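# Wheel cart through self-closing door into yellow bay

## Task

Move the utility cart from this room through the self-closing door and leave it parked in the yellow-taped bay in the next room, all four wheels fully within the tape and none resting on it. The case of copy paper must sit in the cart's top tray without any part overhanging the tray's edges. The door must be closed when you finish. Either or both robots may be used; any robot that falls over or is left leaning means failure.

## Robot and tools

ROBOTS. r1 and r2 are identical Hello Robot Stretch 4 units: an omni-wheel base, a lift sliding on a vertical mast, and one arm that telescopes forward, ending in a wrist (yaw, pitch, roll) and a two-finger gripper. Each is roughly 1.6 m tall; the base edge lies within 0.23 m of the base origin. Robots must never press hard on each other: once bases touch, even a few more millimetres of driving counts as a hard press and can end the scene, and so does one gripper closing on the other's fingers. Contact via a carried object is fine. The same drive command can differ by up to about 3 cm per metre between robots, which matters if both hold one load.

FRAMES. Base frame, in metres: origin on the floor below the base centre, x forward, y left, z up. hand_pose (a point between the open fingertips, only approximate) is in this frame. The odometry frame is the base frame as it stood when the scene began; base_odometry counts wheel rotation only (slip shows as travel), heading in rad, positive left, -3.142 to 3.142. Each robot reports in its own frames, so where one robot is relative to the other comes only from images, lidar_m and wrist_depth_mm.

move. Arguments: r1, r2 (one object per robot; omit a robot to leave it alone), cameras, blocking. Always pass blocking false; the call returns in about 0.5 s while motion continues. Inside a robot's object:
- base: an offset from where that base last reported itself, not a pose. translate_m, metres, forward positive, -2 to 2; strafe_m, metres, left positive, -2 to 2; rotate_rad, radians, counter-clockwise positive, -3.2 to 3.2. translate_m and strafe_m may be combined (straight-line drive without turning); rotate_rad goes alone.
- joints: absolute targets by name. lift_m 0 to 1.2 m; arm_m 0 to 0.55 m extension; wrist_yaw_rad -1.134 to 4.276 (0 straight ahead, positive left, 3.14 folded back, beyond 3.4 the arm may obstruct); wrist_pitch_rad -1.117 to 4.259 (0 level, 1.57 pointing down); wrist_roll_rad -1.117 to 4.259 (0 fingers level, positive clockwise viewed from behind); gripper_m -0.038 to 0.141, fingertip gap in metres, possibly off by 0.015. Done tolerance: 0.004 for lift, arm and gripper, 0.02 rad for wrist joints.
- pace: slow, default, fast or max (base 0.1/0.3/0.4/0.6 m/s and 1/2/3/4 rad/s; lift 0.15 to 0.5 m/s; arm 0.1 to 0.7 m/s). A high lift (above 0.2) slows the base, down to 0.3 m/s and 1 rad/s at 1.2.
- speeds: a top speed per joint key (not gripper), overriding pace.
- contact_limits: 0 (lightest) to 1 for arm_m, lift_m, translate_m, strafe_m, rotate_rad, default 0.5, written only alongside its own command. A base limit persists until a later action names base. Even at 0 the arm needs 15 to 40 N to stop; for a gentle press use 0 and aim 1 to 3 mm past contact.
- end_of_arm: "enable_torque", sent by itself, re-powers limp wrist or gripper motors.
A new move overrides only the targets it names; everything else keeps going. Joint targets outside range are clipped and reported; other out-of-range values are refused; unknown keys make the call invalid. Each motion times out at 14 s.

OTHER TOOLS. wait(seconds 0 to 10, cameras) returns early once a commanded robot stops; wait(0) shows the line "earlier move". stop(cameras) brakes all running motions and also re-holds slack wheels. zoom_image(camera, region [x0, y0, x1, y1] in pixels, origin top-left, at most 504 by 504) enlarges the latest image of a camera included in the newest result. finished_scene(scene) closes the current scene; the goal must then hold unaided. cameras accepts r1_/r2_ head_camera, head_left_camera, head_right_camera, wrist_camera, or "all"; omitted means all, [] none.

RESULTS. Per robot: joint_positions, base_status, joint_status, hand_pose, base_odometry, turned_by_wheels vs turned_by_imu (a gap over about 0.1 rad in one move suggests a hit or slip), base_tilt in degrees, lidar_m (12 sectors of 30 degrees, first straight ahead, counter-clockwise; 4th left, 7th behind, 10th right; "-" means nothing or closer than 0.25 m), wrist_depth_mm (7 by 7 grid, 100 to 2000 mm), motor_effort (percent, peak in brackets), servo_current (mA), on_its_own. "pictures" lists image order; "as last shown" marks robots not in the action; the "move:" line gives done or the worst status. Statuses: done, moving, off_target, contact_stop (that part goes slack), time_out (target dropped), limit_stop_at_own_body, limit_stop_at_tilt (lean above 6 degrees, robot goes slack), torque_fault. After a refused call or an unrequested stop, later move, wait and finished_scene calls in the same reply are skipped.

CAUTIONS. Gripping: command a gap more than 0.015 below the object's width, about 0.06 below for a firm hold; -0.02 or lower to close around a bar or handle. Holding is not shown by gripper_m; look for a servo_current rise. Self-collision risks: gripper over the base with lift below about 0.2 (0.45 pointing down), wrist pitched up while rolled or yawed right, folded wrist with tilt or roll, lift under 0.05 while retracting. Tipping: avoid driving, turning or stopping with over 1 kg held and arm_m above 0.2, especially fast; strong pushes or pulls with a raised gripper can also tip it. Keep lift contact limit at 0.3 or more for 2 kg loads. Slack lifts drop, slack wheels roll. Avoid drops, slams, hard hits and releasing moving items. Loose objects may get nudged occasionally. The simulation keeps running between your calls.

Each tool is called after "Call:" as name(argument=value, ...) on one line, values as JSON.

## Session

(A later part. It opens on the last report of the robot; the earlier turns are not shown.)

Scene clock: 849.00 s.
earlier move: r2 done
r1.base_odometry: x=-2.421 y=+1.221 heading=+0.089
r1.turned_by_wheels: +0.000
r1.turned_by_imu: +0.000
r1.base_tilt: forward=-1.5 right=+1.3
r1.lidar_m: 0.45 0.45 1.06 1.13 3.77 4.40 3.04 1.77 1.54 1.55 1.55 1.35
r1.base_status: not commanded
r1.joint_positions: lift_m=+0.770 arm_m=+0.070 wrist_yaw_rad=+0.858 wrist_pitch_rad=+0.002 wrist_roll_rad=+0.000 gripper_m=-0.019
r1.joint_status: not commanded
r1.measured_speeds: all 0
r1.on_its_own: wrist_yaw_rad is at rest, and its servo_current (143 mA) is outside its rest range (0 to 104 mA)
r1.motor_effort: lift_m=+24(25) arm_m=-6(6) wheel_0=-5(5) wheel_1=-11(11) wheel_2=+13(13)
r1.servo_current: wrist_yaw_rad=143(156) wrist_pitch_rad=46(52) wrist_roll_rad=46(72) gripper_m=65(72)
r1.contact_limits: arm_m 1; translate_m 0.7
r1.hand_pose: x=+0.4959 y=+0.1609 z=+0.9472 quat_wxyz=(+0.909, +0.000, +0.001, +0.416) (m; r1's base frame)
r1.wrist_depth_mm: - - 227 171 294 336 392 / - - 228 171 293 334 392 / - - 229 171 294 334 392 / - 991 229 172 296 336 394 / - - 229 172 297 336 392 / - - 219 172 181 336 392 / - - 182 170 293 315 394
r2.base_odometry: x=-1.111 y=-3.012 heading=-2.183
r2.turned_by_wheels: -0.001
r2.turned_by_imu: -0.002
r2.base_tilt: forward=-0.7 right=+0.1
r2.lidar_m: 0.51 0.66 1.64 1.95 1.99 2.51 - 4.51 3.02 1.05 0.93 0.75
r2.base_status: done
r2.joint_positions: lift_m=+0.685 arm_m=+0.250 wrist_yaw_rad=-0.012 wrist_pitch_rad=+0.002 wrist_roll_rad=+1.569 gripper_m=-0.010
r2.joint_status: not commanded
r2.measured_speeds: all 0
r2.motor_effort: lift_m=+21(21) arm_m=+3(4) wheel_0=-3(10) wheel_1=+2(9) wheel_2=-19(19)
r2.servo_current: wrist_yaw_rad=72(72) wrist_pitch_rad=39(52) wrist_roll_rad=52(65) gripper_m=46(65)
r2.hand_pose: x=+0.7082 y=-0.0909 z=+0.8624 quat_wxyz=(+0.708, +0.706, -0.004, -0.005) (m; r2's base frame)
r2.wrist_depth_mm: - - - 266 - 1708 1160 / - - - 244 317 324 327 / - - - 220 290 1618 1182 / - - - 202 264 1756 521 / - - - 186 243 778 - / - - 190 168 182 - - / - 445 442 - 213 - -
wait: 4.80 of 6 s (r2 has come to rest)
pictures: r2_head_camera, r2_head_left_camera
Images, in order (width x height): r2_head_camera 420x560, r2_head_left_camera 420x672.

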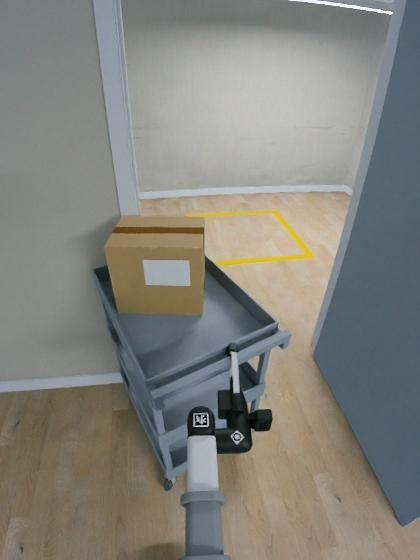

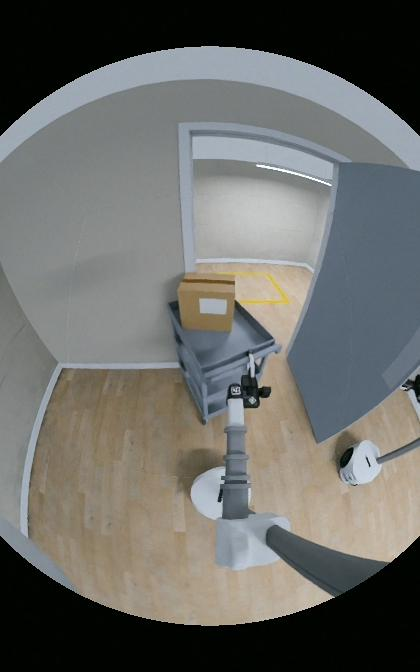

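Call:
move(blocking=false, r2={"base":{"translate_m":-0.55},"pace":"slow"}, cameras=[])

Call:
wait(seconds=8, cameras=["r2_head_camera","r2_head_left_camera","r1_head_camera"])

Scene clock: 888.30 s.
move: r2 moving
r1.base_odometry: x=-2.421 y=+1.221 heading=+0.089
r1.turned_by_wheels: +0.000
r1.turned_by_imu: +0.000
r1.base_tilt: forward=-1.5 right=+1.3
r1.lidar_m: 0.46 0.44 1.03 1.09 3.76 4.42 3.02 1.77 1.52 1.54 1.58 1.36
r1.base_status: not commanded
r1.joint_positions: lift_m=+0.770 arm_m=+0.070 wrist_yaw_rad=+0.858 wrist_pitch_rad=+0.002 wrist_roll_rad=+0.000 gripper_m=-0.019
r1.joint_status: not commanded
r1.measured_speeds: all 0
r1.motor_effort: lift_m=+24(24) arm_m=-6(6) wheel_0=-4(5) wheel_1=-11(11) wheel_2=+13(13)
r1.servo_current: wrist_yaw_rad=137(150) wrist_pitch_rad=46(52) wrist_roll_rad=59(59) gripper_m=59(65)
r1.contact_limits: arm_m 1; translate_m 0.7
r1.hand_pose: x=+0.4959 y=+0.1609 z=+0.9472 quat_wxyz=(+0.909, +0.000, +0.001, +0.416) (m; r1's base frame)
r1.wrist_depth_mm: - - 227 171 294 334 389 / - - 228 171 294 334 389 / - - 228 171 294 336 389 / - 960 229 172 294 338 392 / - - 229 172 297 338 392 / - - 218 173 181 338 394 / - - 182 170 291 317 397
r2.base_odometry: x=-1.104 y=-3.002 heading=-2.184
r2.turned_by_wheels: +0.000
r2.turned_by_imu: +0.000
r2.base_tilt: forward=-0.6 right=+0.1
r2.lidar_m: 0.55 0.71 1.63 1.95 1.97 2.52 - 4.52 2.99 1.04 0.92 0.71
r2.base_status: translate_m moving
r2.joint_positions: lift_m=+0.685 arm_m=+0.250 wrist_yaw_rad=-0.010 wrist_pitch_rad=+0.002 wrist_roll_rad=+1.569 gripper_m=-0.010
r2.joint_status: not commanded
r2.measured_speeds: translate_m=-0.048 strafe_m=+0.001 rotate_rad=+0.008 lift_m=+0.000 arm_m=+0.000 wrist_yaw_rad=+0.040 wrist_pitch_rad=+0.000 wrist_roll_rad=+0.000
r2.motor_effort: lift_m=+21(21) arm_m=+4(4) wheel_0=-10(14) wheel_1=-8(8) wheel_2=+6(18)
r2.servo_current: wrist_yaw_rad=59(91) wrist_pitch_rad=39(46) wrist_roll_rad=46(52) gripper_m=46(59)
r2.hand_pose: x=+0.7083 y=-0.0904 z=+0.8624 quat_wxyz=(+0.708, +0.706, -0.003, -0.004) (m; r2's base frame)
r2.wrist_depth_mm: - - - 262 - 1661 1160 / - - - 241 319 319 319 / - - - 220 291 1576 1205 / - - - 202 263 1708 530 / - - - 189 245 831 - / - - 189 176 180 - - / - 449 452 - 216 - -
pictures: none
No camera images: "cameras" was empty.

Scene clock: 894.60 s.
earlier move: r2 done
r1.base_odometry: x=-2.421 y=+1.221 heading=+0.089
r1.turned_by_wheels: +0.000
r1.turned_by_imu: +0.000
r1.base_tilt: forward=-1.5 right=+1.2
r1.lidar_m: 0.47 0.46 0.95 1.13 3.76 4.40 3.04 1.74 1.54 1.49 1.57 1.35
r1.base_status: not commanded
r1.joint_positions: lift_m=+0.770 arm_m=+0.070 wrist_yaw_rad=+0.858 wrist_pitch_rad=+0.002 wrist_roll_rad=+0.000 gripper_m=-0.019
r1.joint_status: not commanded
r1.measured_speeds: all 0
r1.on_its_own: wrist_yaw_rad is at rest, and its servo_current (143 mA) is outside its rest range (0 to 104 mA)
r1.motor_effort: lift_m=+24(25) arm_m=-6(6) wheel_0=-5(6) wheel_1=-11(11) wheel_2=+13(13)
r1.servo_current: wrist_yaw_rad=143(156) wrist_pitch_rad=39(52) wrist_roll_rad=59(72) gripper_m=65(65)
r1.contact_limits: arm_m 1; translate_m 0.7
r1.hand_pose: x=+0.4959 y=+0.1609 z=+0.9472 quat_wxyz=(+0.909, +0.000, +0.001, +0.416) (m; r1's base frame)
r1.wrist_depth_mm: - - 227 170 294 332 389 / - - 227 171 294 336 389 / - - 229 171 296 336 392 / - - 229 172 293 336 392 / - 215 228 172 296 336 392 / - 212 218 172 182 338 394 / - 1042 182 170 293 317 397
r2.base_odometry: x=-0.795 y=-2.562 heading=-2.184
r2.turned_by_wheels: +0.000
r2.turned_by_imu: +0.000
r2.base_tilt: forward=-0.6 right=+0.1
r2.lidar_m: 0.65 1.84 2.04 1.88 1.93 2.42 4.05 4.08 3.10 2.87 1.15 0.65
r2.base_status: done
r2.joint_positions: lift_m=+0.685 arm_m=+0.250 wrist_yaw_rad=-0.001 wrist_pitch_rad=+0.002 wrist_roll_rad=+1.569 gripper_m=-0.010
r2.joint_status: not commanded
r2.measured_speeds: all 0
r2.motor_effort: lift_m=+21(21) arm_m=+4(4) wheel_0=-7(14) wheel_1=-6(9) wheel_2=+6(18)
r2.servo_current: wrist_yaw_rad=39(91) wrist_pitch_rad=39(52) wrist_roll_rad=59(59) gripper_m=52(65)
r2.hand_pose: x=+0.7092 y=-0.0877 z=+0.8624 quat_wxyz=(+0.708, +0.706, +0.000, -0.001) (m; r2's base frame)
r2.wrist_depth_mm: - - - 163 220 1397 1160 / - - - 165 223 1576 - / - - 544 168 227 - - / - - 473 229 230 831 - / - - 521 174 235 842 - / - - 187 177 182 - - / - - - - - - -
wait: 6.30 of 8 s (r2 has come to rest)
pictures: r1_head_camera, r2_head_camera, r2_head_left_camera
Images, in order (width x height): r1_head_camera 420x560, r2_head_camera 420x560, r2_head_left_camera 420x672.

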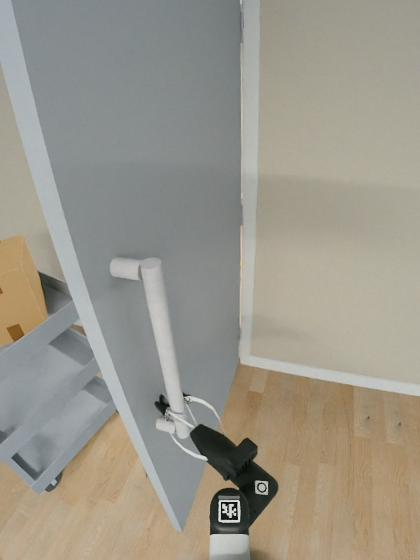

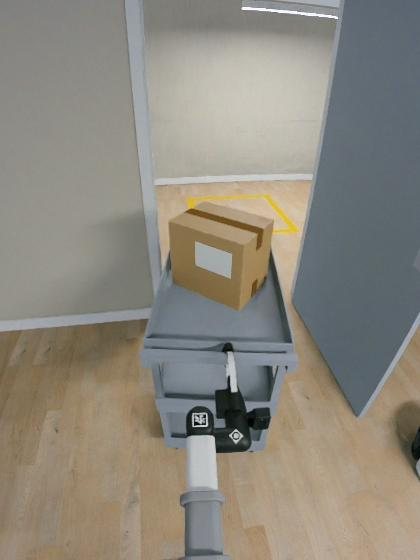

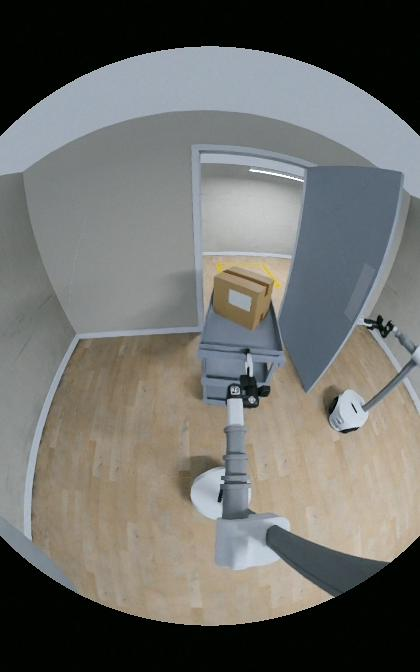

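Call:
move(blocking=false, r2={"base":{"translate_m":0.3,"strafe_m":0.04},"pace":"slow"}, cameras=[])

Call:
wait(seconds=6, cameras=["r2_head_camera"])

Scene clock: 910.43 s.
move: r2 moving
r1.base_odometry: x=-2.421 y=+1.221 heading=+0.089
r1.turned_by_wheels: +0.000
r1.turned_by_imu: +0.000
r1.base_tilt: forward=-1.5 right=+1.3
r1.lidar_m: 0.46 0.44 0.94 1.15 3.74 4.42 3.04 1.77 1.53 1.54 1.56 1.33
r1.base_status: not commanded
r1.joint_positions: lift_m=+0.770 arm_m=+0.070 wrist_yaw_rad=+0.858 wrist_pitch_rad=+0.002 wrist_roll_rad=+0.000 gripper_m=-0.019
r1.joint_status: not commanded
r1.measured_speeds: all 0
r1.motor_effort: lift_m=+24(24) arm_m=-6(6) wheel_0=-4(5) wheel_1=-10(11) wheel_2=+13(13)
r1.servo_current: wrist_yaw_rad=130(150) wrist_pitch_rad=46(46) wrist_roll_rad=72(72) gripper_m=59(65)
r1.contact_limits: arm_m 1; translate_m 0.7
r1.hand_pose: x=+0.4959 y=+0.1609 z=+0.9472 quat_wxyz=(+0.909, +0.000, +0.001, +0.416) (m; r1's base frame)
r1.wrist_depth_mm: - - 227 171 294 336 389 / - - 226 172 296 336 389 / - - 229 171 296 336 392 / - - 229 172 294 332 389 / - 215 228 172 296 336 392 / - 213 218 172 182 336 394 / - 214 182 170 291 314 397
r2.base_odometry: x=-0.800 y=-2.573 heading=-2.184
r2.turned_by_wheels: +0.000
r2.turned_by_imu: +0.000
r2.base_tilt: forward=-0.6 right=+0.1
r2.lidar_m: 0.65 1.79 2.04 1.90 1.93 2.47 4.10 4.10 3.12 2.86 1.16 0.66
r2.base_status: translate_m moving; strafe_m moving
r2.joint_positions: lift_m=+0.685 arm_m=+0.250 wrist_yaw_rad=-0.002 wrist_pitch_rad=+0.002 wrist_roll_rad=+1.569 gripper_m=-0.010
r2.joint_status: not commanded
r2.measured_speeds: translate_m=+0.050 strafe_m=+0.007 rotate_rad=+0.001 lift_m=+0.000 arm_m=+0.000 wrist_yaw_rad=-0.005 wrist_pitch_rad=+0.000 wrist_roll_rad=+0.000
r2.motor_effort: lift_m=+21(21) arm_m=+4(4) wheel_0=+4(7) wheel_1=+7(8) wheel_2=-15(15)
r2.servo_current: wrist_yaw_rad=46(52) wrist_pitch_rad=39(46) wrist_roll_rad=46(59) gripper_m=52(59)
r2.hand_pose: x=+0.7091 y=-0.0879 z=+0.8624 quat_wxyz=(+0.708, +0.706, +0.000, -0.001) (m; r2's base frame)
r2.wrist_depth_mm: - - - 164 221 1397 1160 / - - - 166 224 1576 - / - - 549 169 228 - - / - 477 469 229 231 831 - / - - 512 173 235 842 - / - - 187 176 182 - - / - - - - - - -
pictures: none
No camera images: "cameras" was empty.

Scene clock: 914.23 s.
earlier move: r2 done
r1.base_odometry: x=-2.421 y=+1.221 heading=+0.089
r1.turned_by_wheels: +0.000
r1.turned_by_imu: +0.000
r1.base_tilt: forward=-1.5 right=+1.3
r1.lidar_m: 0.46 0.44 1.12 1.07 3.78 4.42 2.99 1.77 1.53 1.52 1.55 1.33
r1.base_status: not commanded
r1.joint_positions: lift_m=+0.770 arm_m=+0.070 wrist_yaw_rad=+0.858 wrist_pitch_rad=+0.002 wrist_roll_rad=+0.000 gripper_m=-0.019
r1.joint_status: not commanded
r1.measured_speeds: all 0
r1.on_its_own: wrist_yaw_rad is at rest, and its servo_current (137 mA) is outside its rest range (0 to 104 mA)
r1.motor_effort: lift_m=+24(25) arm_m=-6(6) wheel_0=-4(5) wheel_1=-11(11) wheel_2=+13(13)
r1.servo_current: wrist_yaw_rad=137(150) wrist_pitch_rad=46(52) wrist_roll_rad=52(72) gripper_m=59(72)
r1.contact_limits: arm_m 1; translate_m 0.7
r1.hand_pose: x=+0.4959 y=+0.1609 z=+0.9472 quat_wxyz=(+0.909, +0.000, +0.001, +0.416) (m; r1's base frame)
r1.wrist_depth_mm: - - 227 171 296 334 389 / - - 228 171 294 334 389 / - - 228 171 294 336 389 / - 1042 228 172 297 336 392 / - 878 229 172 297 334 392 / - - 219 172 181 338 394 / - - 182 170 290 317 397
r2.base_odometry: x=-0.935 y=-2.830 heading=-2.183
r2.turned_by_wheels: +0.001
r2.turned_by_imu: +0.001
r2.base_tilt: forward=-0.7 right=+0.0
r2.lidar_m: 0.60 1.53 1.92 1.88 1.93 2.44 - 4.38 3.12 1.10 1.08 0.70
r2.base_status: done
r2.joint_positions: lift_m=+0.685 arm_m=+0.250 wrist_yaw_rad=+0.000 wrist_pitch_rad=+0.002 wrist_roll_rad=+1.569 gripper_m=-0.010
r2.joint_status: not commanded
r2.measured_speeds: all 0
r2.motor_effort: lift_m=+21(21) arm_m=+3(4) wheel_0=+7(11) wheel_1=+6(10) wheel_2=-5(16)
r2.servo_current: wrist_yaw_rad=46(72) wrist_pitch_rad=46(46) wrist_roll_rad=52(72) gripper_m=59(59)
r2.hand_pose: x=+0.7093 y=-0.0873 z=+0.8624 quat_wxyz=(+0.708, +0.706, +0.001, -0.001) (m; r2's base frame)
r2.wrist_depth_mm: - - - 208 274 278 279 / - - - 201 264 1576 1182 / - - - 193 255 1708 - / - - 634 187 246 831 - / - - 469 182 238 842 - / - 496 186 177 181 - - / - 122 512 - 227 - -
wait: 3.80 of 6 s (r2 has come to rest)
pictures: r2_head_camera
Images, in order (width x height): r2_head_camera 420x560.

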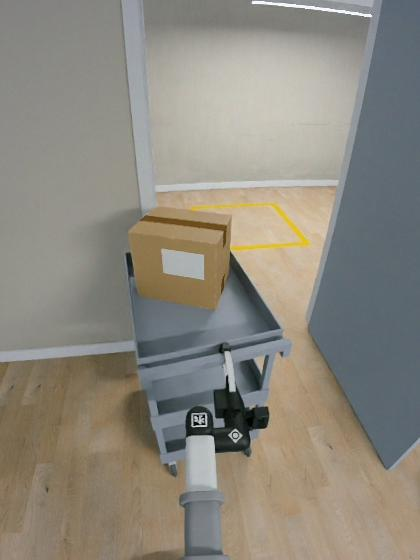

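Call:
move(blocking=false, r2={"base":{"translate_m":-0.4,"strafe_m":-0.03},"pace":"slow"}, cameras=[])

Call:
wait(seconds=6, cameras=["r2_head_camera"])

Call:
move(blocking=false, r2={"joints":{"gripper_m":0.07}}, cameras=[])

Call:
wait(seconds=2, cameras=["r2_head_camera","r2_wrist_camera"])

Scene clock: 928.23 s.
move: r2 moving
r1.base_odometry: x=-2.421 y=+1.221 heading=+0.089
r1.turned_by_wheels: +0.000
r1.turned_by_imu: +0.000
r1.base_tilt: forward=-1.5 right=+1.3
r1.lidar_m: 0.47 0.45 1.12 1.07 3.76 4.43 3.05 1.76 1.53 1.53 1.56 1.35
r1.base_status: not commanded
r1.joint_positions: lift_m=+0.770 arm_m=+0.070 wrist_yaw_rad=+0.858 wrist_pitch_rad=+0.002 wrist_roll_rad=+0.000 gripper_m=-0.019
r1.joint_status: not commanded
r1.measured_speeds: all 0
r1.motor_effort: lift_m=+24(24) arm_m=-6(6) wheel_0=-5(5) wheel_1=-11(11) wheel_2=+13(13)
r1.servo_current: wrist_yaw_rad=137(150) wrist_pitch_rad=39(46) wrist_roll_rad=46(59) gripper_m=59(65)
r1.contact_limits: arm_m 1; translate_m 0.7
r1.hand_pose: x=+0.4959 y=+0.1609 z=+0.9472 quat_wxyz=(+0.909, +0.000, +0.001, +0.416) (m; r1's base frame)
r1.wrist_depth_mm: - - 226 171 293 332 389 / - - 227 171 294 334 389 / - - 229 172 293 336 389 / - 1008 229 172 294 336 392 / - 904 229 172 296 336 394 / - - 218 172 181 340 392 / - - 182 170 293 317 399
r2.base_odometry: x=-0.929 y=-2.820 heading=-2.183
r2.turned_by_wheels: +0.000
r2.turned_by_imu: +0.001
r2.base_tilt: forward=-0.7 right=+0.1
r2.lidar_m: 0.59 1.52 1.90 1.88 1.90 2.42 - 4.36 3.11 1.08 1.07 0.72
r2.base_status: translate_m moving; strafe_m moving
r2.joint_positions: lift_m=+0.685 arm_m=+0.250 wrist_yaw_rad=+0.002 wrist_pitch_rad=+0.002 wrist_roll_rad=+1.569 gripper_m=-0.010
r2.joint_status: not commanded
r2.measured_speeds: translate_m=-0.048 strafe_m=-0.004 rotate_rad=+0.001 lift_m=+0.000 arm_m=+0.000 wrist_yaw_rad=+0.000 wrist_pitch_rad=+0.000 wrist_roll_rad=+0.000
r2.motor_effort: lift_m=+21(21) arm_m=+4(4) wheel_0=-5(8) wheel_1=-6(7) wheel_2=+12(12)
r2.servo_current: wrist_yaw_rad=46(52) wrist_pitch_rad=39(46) wrist_roll_rad=52(65) gripper_m=52(59)
r2.hand_pose: x=+0.7094 y=-0.0869 z=+0.8624 quat_wxyz=(+0.708, +0.706, +0.001, +0.000) (m; r2's base frame)
r2.wrist_depth_mm: - - - 207 273 278 279 / - - - 200 264 1618 1205 / - - - 193 253 1756 - / - - 634 187 246 831 - / - - 473 181 239 842 - / - 500 186 177 180 - - / - 121 517 - 229 - -
pictures: none
No camera images: "cameras" was empty.

Scene clock: 933.03 s.
earlier move: r2 done
r1.base_odometry: x=-2.421 y=+1.221 heading=+0.089
r1.turned_by_wheels: +0.000
r1.turned_by_imu: +0.000
r1.base_tilt: forward=-1.5 right=+1.3
r1.lidar_m: 0.46 0.47 0.96 1.11 3.79 4.42 3.01 1.79 1.53 1.53 1.56 1.35
r1.base_status: not commanded
r1.joint_positions: lift_m=+0.770 arm_m=+0.070 wrist_yaw_rad=+0.858 wrist_pitch_rad=+0.002 wrist_roll_rad=+0.000 gripper_m=-0.019
r1.joint_status: not commanded
r1.measured_speeds: all 0
r1.on_its_own: wrist_yaw_rad is at rest, and its servo_current (130 mA) is outside its rest range (0 to 104 mA)
r1.motor_effort: lift_m=+24(24) arm_m=-6(6) wheel_0=-4(5) wheel_1=-11(11) wheel_2=+13(13)
r1.servo_current: wrist_yaw_rad=130(156) wrist_pitch_rad=39(52) wrist_roll_rad=33(72) gripper_m=65(72)
r1.contact_limits: arm_m 1; translate_m 0.7
r1.hand_pose: x=+0.4959 y=+0.1609 z=+0.9472 quat_wxyz=(+0.909, +0.000, +0.001, +0.416) (m; r1's base frame)
r1.wrist_depth_mm: - - 226 171 294 334 392 / - - 227 172 294 334 394 / - - 228 172 294 334 389 / - - 229 172 294 336 392 / - 212 229 171 296 338 392 / - 215 218 172 181 338 392 / - 210 182 169 291 317 397
r2.base_odometry: x=-0.729 y=-2.486 heading=-2.183
r2.turned_by_wheels: +0.000
r2.turned_by_imu: +0.002
r2.base_tilt: forward=-0.7 right=+0.0
r2.lidar_m: 0.64 1.93 2.04 1.88 1.93 2.43 3.95 3.99 3.10 2.87 1.21 0.69
r2.base_status: done
r2.joint_positions: lift_m=+0.685 arm_m=+0.250 wrist_yaw_rad=+0.004 wrist_pitch_rad=+0.002 wrist_roll_rad=+1.569 gripper_m=-0.010
r2.joint_status: not commanded
r2.measured_speeds: all 0
r2.motor_effort: lift_m=+21(21) arm_m=+4(4) wheel_0=+0(10) wheel_1=-5(9) wheel_2=+7(14)
r2.servo_current: wrist_yaw_rad=52(65) wrist_pitch_rad=39(46) wrist_roll_rad=59(65) gripper_m=46(65)
r2.hand_pose: x=+0.7096 y=-0.0864 z=+0.8624 quat_wxyz=(+0.708, +0.706, +0.002, +0.001) (m; r2's base frame)
r2.wrist_depth_mm: - - - 169 229 253 1118 / - - - 171 230 1661 580 / - - 580 172 231 820 - / - - 473 233 233 831 - / - - 500 175 235 831 - / - - 186 177 181 - - / - - - - - - -
wait: 4.80 of 6 s (r2 has come to rest)
pictures: r2_head_camera
Images, in order (width x height): r2_head_camera 420x560.

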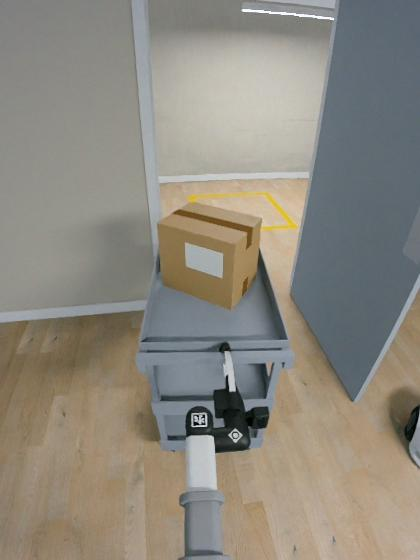

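Scene clock: 933.53 s.
move: r2 moving
r1.base_odometry: x=-2.421 y=+1.221 heading=+0.089
r1.turned_by_wheels: +0.000
r1.turned_by_imu: +0.000
r1.base_tilt: forward=-1.5 right=+1.3
r1.lidar_m: 0.46 0.45 0.96 1.09 3.77 4.42 3.04 1.76 1.54 1.53 1.55 1.36
r1.base_status: not commanded
r1.joint_positions: lift_m=+0.770 arm_m=+0.070 wrist_yaw_rad=+0.858 wrist_pitch_rad=+0.002 wrist_roll_rad=+0.000 gripper_m=-0.019
r1.joint_status: not commanded
r1.measured_speeds: all 0
r1.motor_effort: lift_m=+24(24) arm_m=-6(6) wheel_0=-5(5) wheel_1=-11(11) wheel_2=+13(13)
r1.servo_current: wrist_yaw_rad=137(143) wrist_pitch_rad=46(46) wrist_roll_rad=52(65) gripper_m=59(65)
r1.contact_limits: arm_m 1; translate_m 0.7
r1.hand_pose: x=+0.4959 y=+0.1609 z=+0.9472 quat_wxyz=(+0.909, +0.000, +0.001, +0.416) (m; r1's base frame)
r1.wrist_depth_mm: - - 226 171 293 336 392 / - - 226 171 296 332 389 / - - 228 172 296 334 389 / - - 227 172 296 334 394 / 1138 212 229 173 294 336 394 / - 216 219 172 181 338 394 / - 210 182 170 293 317 397
r2.base_odometry: x=-0.729 y=-2.486 heading=-2.183
r2.turned_by_wheels: +0.000
r2.turned_by_imu: +0.000
r2.base_tilt: forward=-0.6 right=+0.1
r2.lidar_m: 0.64 1.94 2.04 1.88 1.92 2.42 3.96 3.98 3.11 2.86 1.20 0.69
r2.base_status: not commanded
r2.joint_positions: lift_m=+0.685 arm_m=+0.250 wrist_yaw_rad=+0.004 wrist_pitch_rad=+0.002 wrist_roll_rad=+1.569 gripper_m=+0.013
r2.joint_status: gripper_m moving
r2.measured_speeds: all 0
r2.motor_effort: lift_m=+21(21) arm_m=+4(4) wheel_0=+0(1) wheel_1=-5(5) wheel_2=+6(8)
r2.servo_current: wrist_yaw_rad=46(59) wrist_pitch_rad=39(46) wrist_roll_rad=46(59) gripper_m=104(104)
r2.hand_pose: x=+0.7096 y=-0.0864 z=+0.8624 quat_wxyz=(+0.708, +0.706, +0.002, +0.001) (m; r2's base frame)
r2.wrist_depth_mm: - - - 172 231 249 1118 / - - - 174 233 1708 580 / - - 597 176 235 831 - / - - 473 236 236 831 - / - - 504 178 238 831 - / - - 189 179 185 - - / - - - - 240 - -
pictures: none
No camera images: "cameras" was empty.

Scene clock: 934.60 s.
earlier move: r2 done
r1.base_odometry: x=-2.421 y=+1.221 heading=+0.089
r1.turned_by_wheels: +0.000
r1.turned_by_imu: +0.000
r1.base_tilt: forward=-1.5 right=+1.3
r1.lidar_m: 0.47 0.46 0.95 1.13 3.75 4.43 3.02 1.79 1.52 1.53 1.57 1.35
r1.base_status: not commanded
r1.joint_positions: lift_m=+0.770 arm_m=+0.070 wrist_yaw_rad=+0.858 wrist_pitch_rad=+0.002 wrist_roll_rad=+0.000 gripper_m=-0.019
r1.joint_status: not commanded
r1.measured_speeds: all 0
r1.on_its_own: wrist_yaw_rad is at rest, and its servo_current (143 mA) is outside its rest range (0 to 104 mA)
r1.motor_effort: lift_m=+24(24) arm_m=-6(6) wheel_0=-4(5) wheel_1=-10(11) wheel_2=+13(13)
r1.servo_current: wrist_yaw_rad=143(150) wrist_pitch_rad=39(52) wrist_roll_rad=39(65) gripper_m=65(72)
r1.contact_limits: arm_m 1; translate_m 0.7
r1.hand_pose: x=+0.4959 y=+0.1609 z=+0.9472 quat_wxyz=(+0.909, +0.000, +0.001, +0.416) (m; r1's base frame)
r1.wrist_depth_mm: - - 227 171 294 334 389 / - - 228 171 294 336 392 / - - 228 171 294 336 392 / - - 229 172 296 334 389 / 1138 212 228 172 296 336 394 / - 215 219 172 181 338 394 / - 209 182 170 290 317 394
r2.base_odometry: x=-0.729 y=-2.486 heading=-2.183
r2.turned_by_wheels: +0.000
r2.turned_by_imu: +0.000
r2.base_tilt: forward=-0.7 right=+0.1
r2.lidar_m: 0.66 1.91 2.03 1.87 1.89 2.40 3.95 3.99 3.12 2.87 1.22 0.70
r2.base_status: not commanded
r2.joint_positions: lift_m=+0.685 arm_m=+0.250 wrist_yaw_rad=+0.004 wrist_pitch_rad=+0.002 wrist_roll_rad=+1.569 gripper_m=+0.070
r2.joint_status: all done
r2.measured_speeds: all 0
r2.motor_effort: lift_m=+21(21) arm_m=+4(4) wheel_0=+0(1) wheel_1=-5(5) wheel_2=+5(8)
r2.servo_current: wrist_yaw_rad=59(59) wrist_pitch_rad=39(46) wrist_roll_rad=46(59) gripper_m=52(117)
r2.hand_pose: x=+0.7096 y=-0.0864 z=+0.8624 quat_wxyz=(+0.708, +0.706, +0.002, +0.001) (m; r2's base frame)
r2.wrist_depth_mm: - - - 176 235 1366 266 / - - - 178 236 1708 574 / - - 603 179 237 820 - / - - 477 180 240 842 - / - - 508 181 242 854 - / - - 193 183 185 - - / - - - - 132 - -
wait: 1.07 of 2 s (r2 has come to rest)
pictures: r2_head_camera, r2_wrist_camera
Images, in order (width x height): r2_head_camera 420x560, r2_wrist_camera 616x392.

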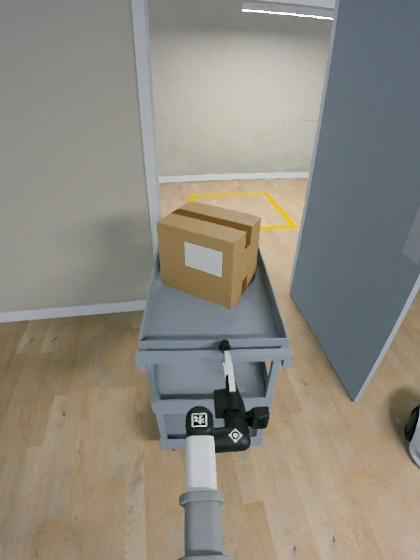

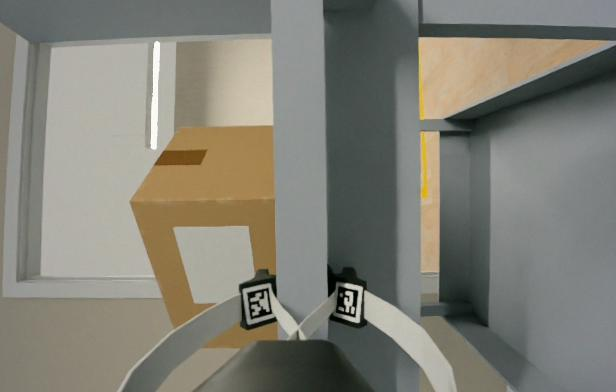

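Call:
move(blocking=false, r2={"base":{"strafe_m":0.07},"pace":"slow"}, cameras=[])

Call:
wait(seconds=3, cameras=[])

Call:
move(blocking=false, r2={"joints":{"gripper_m":-0.01}}, cameras=[])

Call:
wait(seconds=2, cameras=["r2_head_camera"])

Call:
move(blocking=false, r2={"base":{"translate_m":0.3,"strafe_m":0.0},"pace":"slow"}, cameras=[])

Call:
wait(seconds=6, cameras=["r2_head_camera"])

Scene clock: 969.63 s.
move: r2 moving
r1.base_odometry: x=-2.421 y=+1.221 heading=+0.089
r1.turned_by_wheels: +0.000
r1.turned_by_imu: +0.000
r1.base_tilt: forward=-1.5 right=+1.2
r1.lidar_m: 0.45 0.45 0.96 1.11 3.76 4.40 3.06 1.78 1.53 1.52 1.56 1.36
r1.base_status: not commanded
r1.joint_positions: lift_m=+0.770 arm_m=+0.070 wrist_yaw_rad=+0.858 wrist_pitch_rad=+0.002 wrist_roll_rad=+0.000 gripper_m=-0.019
r1.joint_status: not commanded
r1.measured_speeds: all 0
r1.motor_effort: lift_m=+24(24) arm_m=-6(6) wheel_0=-5(5) wheel_1=-11(11) wheel_2=+13(13)
r1.servo_current: wrist_yaw_rad=143(150) wrist_pitch_rad=46(46) wrist_roll_rad=59(59) gripper_m=59(65)
r1.contact_limits: arm_m 1; translate_m 0.7
r1.hand_pose: x=+0.4959 y=+0.1609 z=+0.9472 quat_wxyz=(+0.909, +0.000, +0.001, +0.416) (m; r1's base frame)
r1.wrist_depth_mm: - - 227 171 294 336 392 / - - 227 171 293 336 389 / - - 228 172 296 334 389 / - - 229 172 294 334 389 / - 213 229 172 297 336 387 / - 215 220 173 181 338 392 / - 210 182 170 294 317 397
r2.base_odometry: x=-0.718 y=-2.494 heading=-2.183
r2.turned_by_wheels: +0.000
r2.turned_by_imu: +0.001
r2.base_tilt: forward=-0.7 right=+0.1
r2.lidar_m: 0.66 1.93 2.03 1.85 1.89 2.42 3.97 3.97 3.11 2.89 1.22 0.69
r2.base_status: strafe_m moving
r2.joint_positions: lift_m=+0.685 arm_m=+0.250 wrist_yaw_rad=+0.001 wrist_pitch_rad=+0.003 wrist_roll_rad=+1.569 gripper_m=+0.070
r2.joint_status: not commanded
r2.measured_speeds: translate_m=-0.001 strafe_m=+0.056 rotate_rad=+0.003 lift_m=+0.000 arm_m=+0.000 wrist_yaw_rad=+0.000 wrist_pitch_rad=+0.000 wrist_roll_rad=+0.000
r2.motor_effort: lift_m=+19(21) arm_m=+4(4) wheel_0=-3(11) wheel_1=+9(9) wheel_2=+1(4)
r2.servo_current: wrist_yaw_rad=52(52) wrist_pitch_rad=46(46) wrist_roll_rad=46(65) gripper_m=46(52)
r2.hand_pose: x=+0.7094 y=-0.0872 z=+0.8623 quat_wxyz=(+0.708, +0.706, +0.001, -0.001) (m; r2's base frame)
r2.wrist_depth_mm: - - - 183 242 262 1078 / - - - 183 243 1756 569 / - - 615 185 244 842 - / - - 484 186 246 842 - / - - 500 186 247 842 - / - - 191 186 189 - - / - - - - - - -
pictures: none
No camera images: "cameras" was empty.

Scene clock: 970.97 s.
earlier move: r2 done
r1.base_odometry: x=-2.421 y=+1.221 heading=+0.089
r1.turned_by_wheels: +0.000
r1.turned_by_imu: +0.000
r1.base_tilt: forward=-1.5 right=+1.3
r1.lidar_m: 0.47 0.44 0.95 1.18 3.76 4.42 3.02 1.79 1.54 1.53 1.56 1.34
r1.base_status: not commanded
r1.joint_positions: lift_m=+0.770 arm_m=+0.070 wrist_yaw_rad=+0.858 wrist_pitch_rad=+0.002 wrist_roll_rad=+0.000 gripper_m=-0.019
r1.joint_status: not commanded
r1.measured_speeds: all 0
r1.on_its_own: wrist_yaw_rad is at rest, and its servo_current (137 mA) is outside its rest range (0 to 104 mA)
r1.motor_effort: lift_m=+24(24) arm_m=-6(6) wheel_0=-4(5) wheel_1=-11(11) wheel_2=+13(13)
r1.servo_current: wrist_yaw_rad=137(150) wrist_pitch_rad=46(52) wrist_roll_rad=39(65) gripper_m=52(65)
r1.contact_limits: arm_m 1; translate_m 0.7
r1.hand_pose: x=+0.4959 y=+0.1609 z=+0.9472 quat_wxyz=(+0.909, +0.000, +0.001, +0.416) (m; r1's base frame)
r1.wrist_depth_mm: - - 227 171 294 332 389 / - - 228 172 293 334 389 / - - 227 171 294 336 392 / - - 229 172 296 338 392 / 1160 212 228 172 297 336 392 / - 216 217 173 181 336 394 / - 210 182 170 291 317 397
r2.base_odometry: x=-0.672 y=-2.526 heading=-2.183
r2.turned_by_wheels: +0.000
r2.turned_by_imu: +0.000
r2.base_tilt: forward=-0.7 right=+0.1
r2.lidar_m: 0.67 1.91 1.95 1.78 1.83 2.29 3.99 4.00 3.17 2.93 1.29 0.70
r2.base_status: done
r2.joint_positions: lift_m=+0.685 arm_m=+0.250 wrist_yaw_rad=+0.001 wrist_pitch_rad=+0.003 wrist_roll_rad=+1.569 gripper_m=+0.070
r2.joint_status: not commanded
r2.measured_speeds: all 0
r2.motor_effort: lift_m=+19(21) arm_m=+4(4) wheel_0=-5(11) wheel_1=+4(9) wheel_2=+0(4)
r2.servo_current: wrist_yaw_rad=46(52) wrist_pitch_rad=46(52) wrist_roll_rad=46(65) gripper_m=52(59)
r2.hand_pose: x=+0.7094 y=-0.0872 z=+0.8623 quat_wxyz=(+0.708, +0.706, +0.001, -0.001) (m; r2's base frame)
r2.wrist_depth_mm: - - - 183 243 1618 525 / - - - 184 243 759 - / - - 492 185 246 842 - / - - 500 186 246 842 - / - - 539 187 246 842 - / - - 191 188 189 - - / - - - - - - 484
wait: 1.33 of 3 s (r2 has come to rest)
pictures: none
No camera images: "cameras" was empty.

Scene clock: 971.47 s.
move: r2 moving
r1.base_odometry: x=-2.421 y=+1.221 heading=+0.089
r1.turned_by_wheels: +0.000
r1.turned_by_imu: +0.000
r1.base_tilt: forward=-1.5 right=+1.3
r1.lidar_m: 0.46 0.46 0.96 1.16 3.74 4.41 3.03 1.79 1.52 1.52 1.57 1.33
r1.base_status: not commanded
r1.joint_positions: lift_m=+0.770 arm_m=+0.070 wrist_yaw_rad=+0.858 wrist_pitch_rad=+0.002 wrist_roll_rad=+0.000 gripper_m=-0.019
r1.joint_status: not commanded
r1.measured_speeds: all 0
r1.motor_effort: lift_m=+24(24) arm_m=-6(6) wheel_0=-4(5) wheel_1=-11(11) wheel_2=+13(13)
r1.servo_current: wrist_yaw_rad=150(163) wrist_pitch_rad=46(46) wrist_roll_rad=46(52) gripper_m=59(65)
r1.contact_limits: arm_m 1; translate_m 0.7
r1.hand_pose: x=+0.4959 y=+0.1609 z=+0.9472 quat_wxyz=(+0.909, +0.000, +0.001, +0.416) (m; r1's base frame)
r1.wrist_depth_mm: - - 227 171 294 336 392 / - - 228 171 294 334 389 / - - 229 172 294 336 387 / - - 229 171 294 334 389 / 1138 212 229 172 296 334 394 / - 216 219 172 182 340 392 / - 209 182 169 293 317 397
r2.base_odometry: x=-0.672 y=-2.526 heading=-2.183
r2.turned_by_wheels: +0.000
r2.turned_by_imu: +0.000
r2.base_tilt: forward=-0.6 right=+0.1
r2.lidar_m: 0.65 1.92 1.92 1.81 1.84 2.33 3.99 4.00 3.20 2.94 1.28 0.70
r2.base_status: not commanded
r2.joint_positions: lift_m=+0.685 arm_m=+0.250 wrist_yaw_rad=+0.001 wrist_pitch_rad=+0.003 wrist_roll_rad=+1.569 gripper_m=+0.051
r2.joint_status: gripper_m moving
r2.measured_speeds: all 0
r2.motor_effort: lift_m=+19(19) arm_m=+4(4) wheel_0=-4(5) wheel_1=+5(5) wheel_2=+0(0)
r2.servo_current: wrist_yaw_rad=39(52) wrist_pitch_rad=33(52) wrist_roll_rad=46(52) gripper_m=111(124)
r2.hand_pose: x=+0.7094 y=-0.0872 z=+0.8623 quat_wxyz=(+0.708, +0.706, +0.001, -0.001) (m; r2's base frame)
r2.wrist_depth_mm: - - - 183 242 1576 525 / - - - 184 243 768 - / - - 492 186 245 842 - / - - 500 186 246 842 - / - - 539 187 247 854 - / - - 191 187 189 - - / - - - - - - 488
pictures: none
No camera images: "cameras" was empty.

Scene clock: 972.53 s.
earlier move: r2 done
r1.base_odometry: x=-2.421 y=+1.221 heading=+0.089
r1.turned_by_wheels: +0.000
r1.turned_by_imu: +0.000
r1.base_tilt: forward=-1.5 right=+1.3
r1.lidar_m: 0.47 0.44 0.96 1.14 3.75 4.44 3.01 1.76 1.53 1.54 1.55 1.34
r1.base_status: not commanded
r1.joint_positions: lift_m=+0.770 arm_m=+0.070 wrist_yaw_rad=+0.858 wrist_pitch_rad=+0.002 wrist_roll_rad=+0.000 gripper_m=-0.019
r1.joint_status: not commanded
r1.measured_speeds: all 0
r1.on_its_own: wrist_yaw_rad is at rest, and its servo_current (124 mA) is outside its rest range (0 to 104 mA)
r1.motor_effort: lift_m=+24(24) arm_m=-6(6) wheel_0=-4(5) wheel_1=-11(11) wheel_2=+13(13)
r1.servo_current: wrist_yaw_rad=124(163) wrist_pitch_rad=39(52) wrist_roll_rad=59(65) gripper_m=59(65)
r1.contact_limits: arm_m 1; translate_m 0.7
r1.hand_pose: x=+0.4959 y=+0.1609 z=+0.9472 quat_wxyz=(+0.909, +0.000, +0.001, +0.416) (m; r1's base frame)
r1.wrist_depth_mm: - - 226 171 293 334 392 / - - 227 171 296 336 387 / - - 229 171 294 336 387 / - - 228 171 297 336 394 / 1118 212 229 172 296 338 392 / - 216 218 172 181 336 397 / - 208 182 170 293 317 397
r2.base_odometry: x=-0.672 y=-2.526 heading=-2.183
r2.turned_by_wheels: +0.000
r2.turned_by_imu: +0.000
r2.base_tilt: forward=-0.6 right=+0.1
r2.lidar_m: 0.67 1.92 1.96 1.81 1.84 2.35 3.96 3.98 3.19 2.94 1.28 0.69
r2.base_status: not commanded
r2.joint_positions: lift_m=+0.685 arm_m=+0.250 wrist_yaw_rad=+0.001 wrist_pitch_rad=+0.003 wrist_roll_rad=+1.569 gripper_m=-0.009
r2.joint_status: all done
r2.measured_speeds: all 0
r2.motor_effort: lift_m=+19(19) arm_m=+3(4) wheel_0=-5(5) wheel_1=+5(5) wheel_2=+0(0)
r2.servo_current: wrist_yaw_rad=46(52) wrist_pitch_rad=39(52) wrist_roll_rad=52(59) gripper_m=91(202)
r2.hand_pose: x=+0.7094 y=-0.0872 z=+0.8623 quat_wxyz=(+0.708, +0.706, +0.001, -0.001) (m; r2's base frame)
r2.wrist_depth_mm: - - - 174 234 1576 - / - - - 176 234 768 - / - - 469 177 236 842 - / - - 492 178 237 842 - / - - 544 179 238 842 - / - - 186 179 182 - - / - - - - 242 517 484
wait: 1.07 of 2 s (r2 has come to rest)
pictures: r2_head_camera
Images, in order (width x height): r2_head_camera 420x560.

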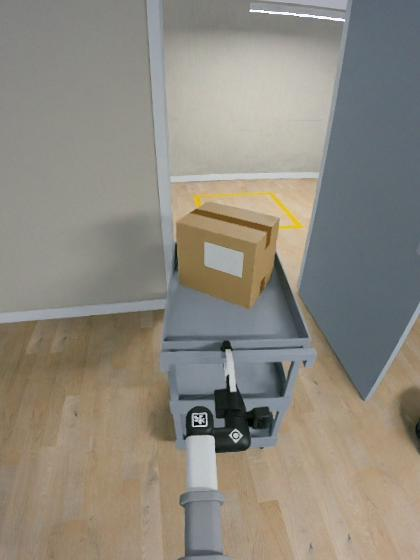

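Scene clock: 973.03 s.
move: r2 moving
r1.base_odometry: x=-2.421 y=+1.221 heading=+0.089
r1.turned_by_wheels: +0.000
r1.turned_by_imu: +0.000
r1.base_tilt: forward=-1.5 right=+1.2
r1.lidar_m: 0.46 0.45 0.96 1.15 3.76 4.42 3.00 1.78 1.52 1.54 1.53 1.36
r1.base_status: not commanded
r1.joint_positions: lift_m=+0.770 arm_m=+0.070 wrist_yaw_rad=+0.858 wrist_pitch_rad=+0.002 wrist_roll_rad=+0.000 gripper_m=-0.019
r1.joint_status: not commanded
r1.measured_speeds: all 0
r1.motor_effort: lift_m=+24(24) arm_m=-6(6) wheel_0=-5(5) wheel_1=-11(11) wheel_2=+13(13)
r1.servo_current: wrist_yaw_rad=137(156) wrist_pitch_rad=39(46) wrist_roll_rad=59(65) gripper_m=59(65)
r1.contact_limits: arm_m 1; translate_m 0.7
r1.hand_pose: x=+0.4959 y=+0.1609 z=+0.9472 quat_wxyz=(+0.909, +0.000, +0.001, +0.416) (m; r1's base frame)
r1.wrist_depth_mm: - - 227 171 293 334 389 / - - 227 171 294 334 392 / - - 228 172 296 334 392 / - - 229 172 296 336 394 / 1138 213 229 172 296 336 389 / - 215 219 172 182 338 394 / - 210 182 170 293 317 397
r2.base_odometry: x=-0.679 y=-2.536 heading=-2.183
r2.turned_by_wheels: +0.000
r2.turned_by_imu: +0.000
r2.base_tilt: forward=-0.7 right=+0.0
r2.lidar_m: 0.63 1.91 1.96 1.81 1.82 2.33 3.99 3.99 3.17 2.94 1.26 0.67
r2.base_status: translate_m moving; strafe_m moving
r2.joint_positions: lift_m=+0.685 arm_m=+0.250 wrist_yaw_rad=+0.000 wrist_pitch_rad=+0.003 wrist_roll_rad=+1.569 gripper_m=-0.009
r2.joint_status: not commanded
r2.measured_speeds: translate_m=+0.042 strafe_m=+0.002 rotate_rad=-0.005 lift_m=+0.000 arm_m=+0.000 wrist_yaw_rad=+0.000 wrist_pitch_rad=+0.000 wrist_roll_rad=+0.000
r2.motor_effort: lift_m=+19(19) arm_m=+4(4) wheel_0=+10(10) wheel_1=+7(7) wheel_2=-13(13)
r2.servo_current: wrist_yaw_rad=46(59) wrist_pitch_rad=39(46) wrist_roll_rad=46(59) gripper_m=65(98)
r2.hand_pose: x=+0.7093 y=-0.0873 z=+0.8623 quat_wxyz=(+0.708, +0.706, +0.001, -0.001) (m; r2's base frame)
r2.wrist_depth_mm: - - - 168 227 1576 - / - - - 169 229 750 - / - - 469 170 229 820 - / - - 488 170 230 831 - / - - 535 172 232 842 - / - - 189 173 179 - - / - 123 - - 234 - 480
pictures: none
No camera images: "cameras" was empty.

Scene clock: 976.80 s.
earlier move: r2 done
r1.base_odometry: x=-2.421 y=+1.221 heading=+0.089
r1.turned_by_wheels: +0.000
r1.turned_by_imu: +0.000
r1.base_tilt: forward=-1.5 right=+1.3
r1.lidar_m: 0.46 0.45 1.04 1.15 3.76 4.41 3.02 1.74 1.54 1.54 1.54 1.32
r1.base_status: not commanded
r1.joint_positions: lift_m=+0.770 arm_m=+0.070 wrist_yaw_rad=+0.858 wrist_pitch_rad=+0.002 wrist_roll_rad=+0.000 gripper_m=-0.019
r1.joint_status: not commanded
r1.measured_speeds: all 0
r1.on_its_own: wrist_yaw_rad is at rest, and its servo_current (130 mA) is outside its rest range (0 to 104 mA)
r1.motor_effort: lift_m=+24(25) arm_m=-6(6) wheel_0=-4(5) wheel_1=-11(11) wheel_2=+13(13)
r1.servo_current: wrist_yaw_rad=130(156) wrist_pitch_rad=46(52) wrist_roll_rad=59(72) gripper_m=52(72)
r1.contact_limits: arm_m 1; translate_m 0.7
r1.hand_pose: x=+0.4959 y=+0.1609 z=+0.9472 quat_wxyz=(+0.909, +0.000, +0.001, +0.416) (m; r1's base frame)
r1.wrist_depth_mm: - - 226 171 294 336 392 / - - 228 172 296 334 389 / - - 227 172 294 334 389 / - - 228 171 294 334 392 / - 976 229 172 297 336 394 / - - 219 172 181 338 397 / - - 182 170 291 317 397
r2.base_odometry: x=-0.845 y=-2.771 heading=-2.184
r2.turned_by_wheels: -0.001
r2.turned_by_imu: +0.000
r2.base_tilt: forward=-0.7 right=+0.1
r2.lidar_m: 0.63 1.61 1.98 1.83 1.87 2.36 - 4.30 3.16 1.17 1.16 0.68
r2.base_status: done
r2.joint_positions: lift_m=+0.685 arm_m=+0.250 wrist_yaw_rad=-0.001 wrist_pitch_rad=+0.003 wrist_roll_rad=+1.569 gripper_m=-0.009
r2.joint_status: not commanded
r2.measured_speeds: all 0
r2.motor_effort: lift_m=+19(19) arm_m=+4(4) wheel_0=+2(12) wheel_1=+2(9) wheel_2=-9(13)
r2.servo_current: wrist_yaw_rad=46(59) wrist_pitch_rad=39(46) wrist_roll_rad=46(65) gripper_m=72(98)
r2.hand_pose: x=+0.7092 y=-0.0879 z=+0.8623 quat_wxyz=(+0.708, +0.706, +0.000, -0.001) (m; r2's base frame)
r2.wrist_depth_mm: - - - 185 247 1661 1229 / - - - 182 243 1661 - / - - 580 180 240 831 - / - 484 473 178 236 842 - / - - 512 175 235 831 - / - 554 190 173 180 - - / - 123 - - 229 - -
wait: 3.77 of 6 s (r2 has come to rest)
pictures: r2_head_camera
Images, in order (width x height): r2_head_camera 420x560.

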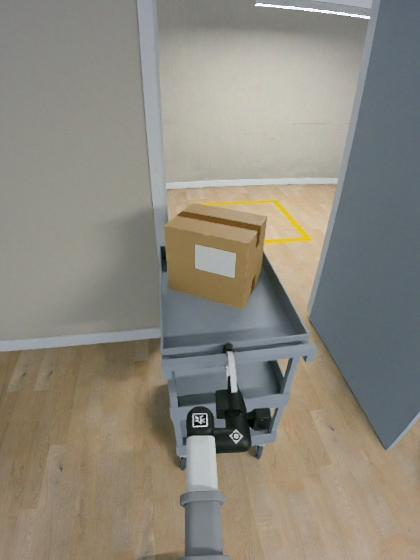

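Call:
move(blocking=false, r2={"base":{"translate_m":0.2,"strafe_m":0.14},"pace":"slow"}, cameras=[])

Call:
wait(seconds=6, cameras=["r2_head_camera"])

Scene clock: 983.27 s.
move: r2 moving
r1.base_odometry: x=-2.421 y=+1.221 heading=+0.089
r1.turned_by_wheels: +0.000
r1.turned_by_imu: +0.000
r1.base_tilt: forward=-1.5 right=+1.3
r1.lidar_m: 0.46 0.46 1.01 1.17 3.75 4.43 3.05 1.76 1.53 1.53 1.53 1.35
r1.base_status: not commanded
r1.joint_positions: lift_m=+0.770 arm_m=+0.070 wrist_yaw_rad=+0.858 wrist_pitch_rad=+0.002 wrist_roll_rad=+0.000 gripper_m=-0.019
r1.joint_status: not commanded
r1.measured_speeds: all 0
r1.motor_effort: lift_m=+24(24) arm_m=-6(6) wheel_0=-4(5) wheel_1=-11(11) wheel_2=+13(13)
r1.servo_current: wrist_yaw_rad=130(150) wrist_pitch_rad=46(46) wrist_roll_rad=52(59) gripper_m=65(65)
r1.contact_limits: arm_m 1; translate_m 0.7
r1.hand_pose: x=+0.4959 y=+0.1609 z=+0.9472 quat_wxyz=(+0.909, +0.000, +0.001, +0.416) (m; r1's base frame)
r1.wrist_depth_mm: - - 227 171 294 334 392 / - - 228 171 294 336 389 / - - 228 171 296 332 392 / - - 229 171 294 338 392 / - 976 229 172 294 338 394 / - - 218 172 181 336 392 / - - 182 170 293 315 399
r2.base_odometry: x=-0.845 y=-2.785 heading=-2.184
r2.turned_by_wheels: -0.001
r2.turned_by_imu: +0.000
r2.base_tilt: forward=-0.7 right=+0.1
r2.lidar_m: 0.63 1.60 2.00 1.82 1.86 2.36 - 4.30 3.18 1.17 1.18 0.68
r2.base_status: translate_m moving; strafe_m moving
r2.joint_positions: lift_m=+0.685 arm_m=+0.250 wrist_yaw_rad=-0.003 wrist_pitch_rad=+0.003 wrist_roll_rad=+1.569 gripper_m=-0.009
r2.joint_status: not commanded
r2.measured_speeds: translate_m=+0.045 strafe_m=+0.031 rotate_rad=-0.002 lift_m=+0.000 arm_m=+0.000 wrist_yaw_rad=+0.000 wrist_pitch_rad=+0.000 wrist_roll_rad=+0.000
r2.motor_effort: lift_m=+19(19) arm_m=+4(4) wheel_0=-5(10) wheel_1=+6(8) wheel_2=-13(14)
r2.servo_current: wrist_yaw_rad=46(52) wrist_pitch_rad=46(46) wrist_roll_rad=52(59) gripper_m=72(78)
r2.hand_pose: x=+0.7090 y=-0.0882 z=+0.8623 quat_wxyz=(+0.708, +0.706, +0.000, -0.002) (m; r2's base frame)
r2.wrist_depth_mm: - - - 183 246 1661 1138 / - - - 181 243 1808 - / - - 569 179 240 831 - / - - 473 177 237 842 - / - - 508 175 234 831 - / - 554 190 172 181 - - / - 123 - - 229 - -
pictures: none
No camera images: "cameras" was empty.

Scene clock: 986.40 s.
earlier move: r2 done
r1.base_odometry: x=-2.421 y=+1.221 heading=+0.089
r1.turned_by_wheels: +0.000
r1.turned_by_imu: +0.000
r1.base_tilt: forward=-1.5 right=+1.3
r1.lidar_m: 0.47 0.47 1.19 1.28 3.77 4.42 3.01 1.78 1.52 1.53 1.56 1.36
r1.base_status: not commanded
r1.joint_positions: lift_m=+0.770 arm_m=+0.070 wrist_yaw_rad=+0.858 wrist_pitch_rad=+0.002 wrist_roll_rad=+0.000 gripper_m=-0.019
r1.joint_status: not commanded
r1.measured_speeds: all 0
r1.on_its_own: wrist_yaw_rad is at rest, and its servo_current (156 mA) is outside its rest range (0 to 104 mA)
r1.motor_effort: lift_m=+24(24) arm_m=-6(6) wheel_0=-4(5) wheel_1=-11(11) wheel_2=+13(13)
r1.servo_current: wrist_yaw_rad=156(156) wrist_pitch_rad=39(46) wrist_roll_rad=52(65) gripper_m=65(72)
r1.contact_limits: arm_m 1; translate_m 0.7
r1.hand_pose: x=+0.4959 y=+0.1609 z=+0.9472 quat_wxyz=(+0.909, +0.000, +0.001, +0.416) (m; r1's base frame)
r1.wrist_depth_mm: - - 227 171 293 334 389 / - - 226 171 294 334 389 / - - 227 171 294 336 387 / - 1160 229 172 294 336 389 / - - 228 171 297 338 392 / - - 219 172 181 334 394 / - - 182 170 293 317 397
r2.base_odometry: x=-0.845 y=-3.015 heading=-2.185
r2.turned_by_wheels: +0.000
r2.turned_by_imu: -0.001
r2.base_tilt: forward=-0.6 right=+0.0
r2.lidar_m: 0.65 1.37 1.77 1.73 1.77 2.22 - 4.50 3.32 1.24 1.20 0.65
r2.base_status: done
r2.joint_positions: lift_m=+0.685 arm_m=+0.250 wrist_yaw_rad=-0.003 wrist_pitch_rad=+0.003 wrist_roll_rad=+1.569 gripper_m=-0.009
r2.joint_status: not commanded
r2.measured_speeds: all 0
r2.motor_effort: lift_m=+19(19) arm_m=+3(4) wheel_0=-7(13) wheel_1=+2(8) wheel_2=-9(14)
r2.servo_current: wrist_yaw_rad=39(65) wrist_pitch_rad=46(52) wrist_roll_rad=52(59) gripper_m=72(85)
r2.hand_pose: x=+0.7090 y=-0.0883 z=+0.8623 quat_wxyz=(+0.708, +0.706, +0.000, -0.002) (m; r2's base frame)
r2.wrist_depth_mm: - - - 145 200 723 - / - 504 455 150 208 - - / - 466 455 154 213 - - / - - 521 159 221 820 - / - - 591 166 229 - - / - - 185 171 181 - 492 / - 123 - - - - -
wait: 3.13 of 6 s (r2 has come to rest)
pictures: r2_head_camera
Images, in order (width x height): r2_head_camera 420x560.

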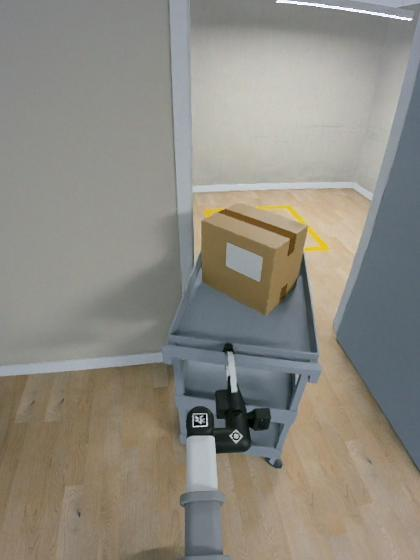

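Call:
move(blocking=false, r2={"base":{"translate_m":0.25,"strafe_m":-0.02},"pace":"slow"}, cameras=[])

Call:
wait(seconds=6, cameras=["r2_head_camera","r2_head_left_camera"])

Scene clock: 993.60 s.
move: r2 moving
r1.base_odometry: x=-2.421 y=+1.221 heading=+0.089
r1.turned_by_wheels: +0.000
r1.turned_by_imu: +0.000
r1.base_tilt: forward=-1.5 right=+1.3
r1.lidar_m: 0.46 0.43 1.21 1.28 3.77 4.42 3.03 1.77 1.54 1.53 1.56 1.33
r1.base_status: not commanded
r1.joint_positions: lift_m=+0.770 arm_m=+0.070 wrist_yaw_rad=+0.858 wrist_pitch_rad=+0.002 wrist_roll_rad=+0.000 gripper_m=-0.019
r1.joint_status: not commanded
r1.measured_speeds: all 0
r1.motor_effort: lift_m=+24(24) arm_m=-6(6) wheel_0=-5(5) wheel_1=-11(11) wheel_2=+13(13)
r1.servo_current: wrist_yaw_rad=130(150) wrist_pitch_rad=39(46) wrist_roll_rad=46(65) gripper_m=59(65)
r1.contact_limits: arm_m 1; translate_m 0.7
r1.hand_pose: x=+0.4959 y=+0.1609 z=+0.9472 quat_wxyz=(+0.909, +0.000, +0.001, +0.416) (m; r1's base frame)
r1.wrist_depth_mm: - - 227 171 293 334 392 / - - 228 171 293 334 392 / - - 227 171 293 336 389 / - 1205 228 172 293 332 394 / - - 229 172 296 338 392 / - - 218 172 181 338 392 / - - 182 170 291 315 399
r2.base_odometry: x=-0.853 y=-3.025 heading=-2.184
r2.turned_by_wheels: +0.000
r2.turned_by_imu: +0.001
r2.base_tilt: forward=-0.7 right=+0.1
r2.lidar_m: 0.66 1.38 1.74 1.70 1.76 2.23 - 4.52 3.25 1.27 1.18 0.65
r2.base_status: translate_m moving; strafe_m moving
r2.joint_positions: lift_m=+0.685 arm_m=+0.250 wrist_yaw_rad=-0.003 wrist_pitch_rad=+0.003 wrist_roll_rad=+1.569 gripper_m=-0.009
r2.joint_status: not commanded
r2.measured_speeds: translate_m=+0.048 strafe_m=-0.004 rotate_rad=+0.002 lift_m=+0.000 arm_m=+0.000 wrist_yaw_rad=+0.004 wrist_pitch_rad=+0.000 wrist_roll_rad=+0.000
r2.motor_effort: lift_m=+19(19) arm_m=+4(4) wheel_0=+5(9) wheel_1=+6(6) wheel_2=-12(13)
r2.servo_current: wrist_yaw_rad=52(65) wrist_pitch_rad=46(46) wrist_roll_rad=46(59) gripper_m=78(85)
r2.hand_pose: x=+0.7090 y=-0.0883 z=+0.8623 quat_wxyz=(+0.708, +0.706, +0.000, -0.002) (m; r2's base frame)
r2.wrist_depth_mm: - - 564 141 196 - - / - 466 445 147 204 741 - / - 469 455 152 212 - - / - - 525 157 220 - - / - - 597 165 229 - - / - - 185 171 180 - 492 / - 124 - - - - -
pictures: none
No camera images: "cameras" was empty.

Scene clock: 996.90 s.
earlier move: r2 done
r1.base_odometry: x=-2.421 y=+1.221 heading=+0.089
r1.turned_by_wheels: +0.000
r1.turned_by_imu: +0.000
r1.base_tilt: forward=-1.5 right=+1.3
r1.lidar_m: 0.46 0.45 1.22 3.20 3.75 4.42 3.02 1.78 1.52 1.52 1.57 1.36
r1.base_status: not commanded
r1.joint_positions: lift_m=+0.770 arm_m=+0.070 wrist_yaw_rad=+0.858 wrist_pitch_rad=+0.002 wrist_roll_rad=+0.000 gripper_m=-0.019
r1.joint_status: not commanded
r1.measured_speeds: all 0
r1.on_its_own: wrist_yaw_rad is at rest, and its servo_current (130 mA) is outside its rest range (0 to 104 mA)
r1.motor_effort: lift_m=+24(25) arm_m=-6(6) wheel_0=-4(5) wheel_1=-11(11) wheel_2=+13(13)
r1.servo_current: wrist_yaw_rad=130(163) wrist_pitch_rad=39(52) wrist_roll_rad=39(65) gripper_m=59(72)
r1.contact_limits: arm_m 1; translate_m 0.7
r1.hand_pose: x=+0.4959 y=+0.1609 z=+0.9472 quat_wxyz=(+0.909, +0.000, +0.001, +0.416) (m; r1's base frame)
r1.wrist_depth_mm: 1025 213 226 171 293 334 392 / - - 227 171 294 336 392 / - - 228 171 294 336 392 / 1008 1182 229 172 296 334 392 / 1025 - 229 172 296 338 392 / - - 219 172 181 336 392 / - - 182 170 291 317 394
r2.base_odometry: x=-1.005 y=-3.208 heading=-2.184
r2.turned_by_wheels: +0.000
r2.turned_by_imu: +0.002
r2.base_tilt: forward=-0.7 right=+0.1
r2.lidar_m: 0.67 1.15 1.46 1.77 1.80 2.30 - 4.79 3.16 1.10 1.10 0.63
r2.base_status: done
r2.joint_positions: lift_m=+0.685 arm_m=+0.250 wrist_yaw_rad=+0.000 wrist_pitch_rad=+0.003 wrist_roll_rad=+1.569 gripper_m=-0.009
r2.joint_status: not commanded
r2.measured_speeds: all 0
r2.motor_effort: lift_m=+19(19) arm_m=+4(4) wheel_0=+8(14) wheel_1=+5(9) wheel_2=-6(13)
r2.servo_current: wrist_yaw_rad=39(65) wrist_pitch_rad=46(46) wrist_roll_rad=59(65) gripper_m=72(85)
r2.hand_pose: x=+0.7093 y=-0.0875 z=+0.8623 quat_wxyz=(+0.708, +0.706, +0.001, -0.001) (m; r2's base frame)
r2.wrist_depth_mm: - 488 462 130 182 - - / - 415 415 134 191 750 - / - 504 469 141 204 - - / - - 564 151 213 - - / - - - 158 227 1863 - / - - 185 169 179 - 473 / - 123 - - - - -
wait: 3.30 of 6 s (r2 has come to rest)
pictures: r2_head_camera, r2_head_left_camera
Images, in order (width x height): r2_head_camera 420x560, r2_head_left_camera 420x672.

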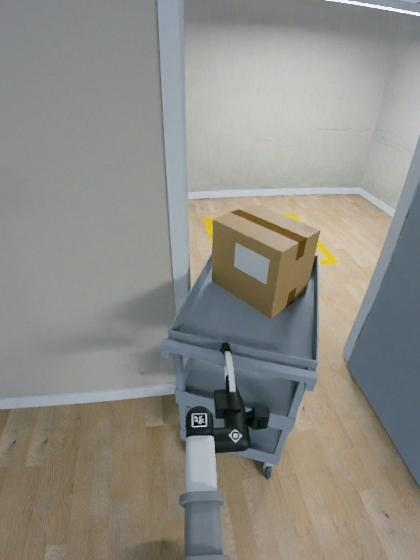

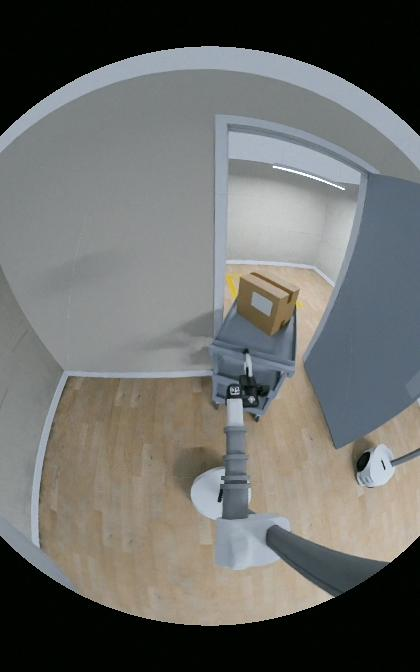

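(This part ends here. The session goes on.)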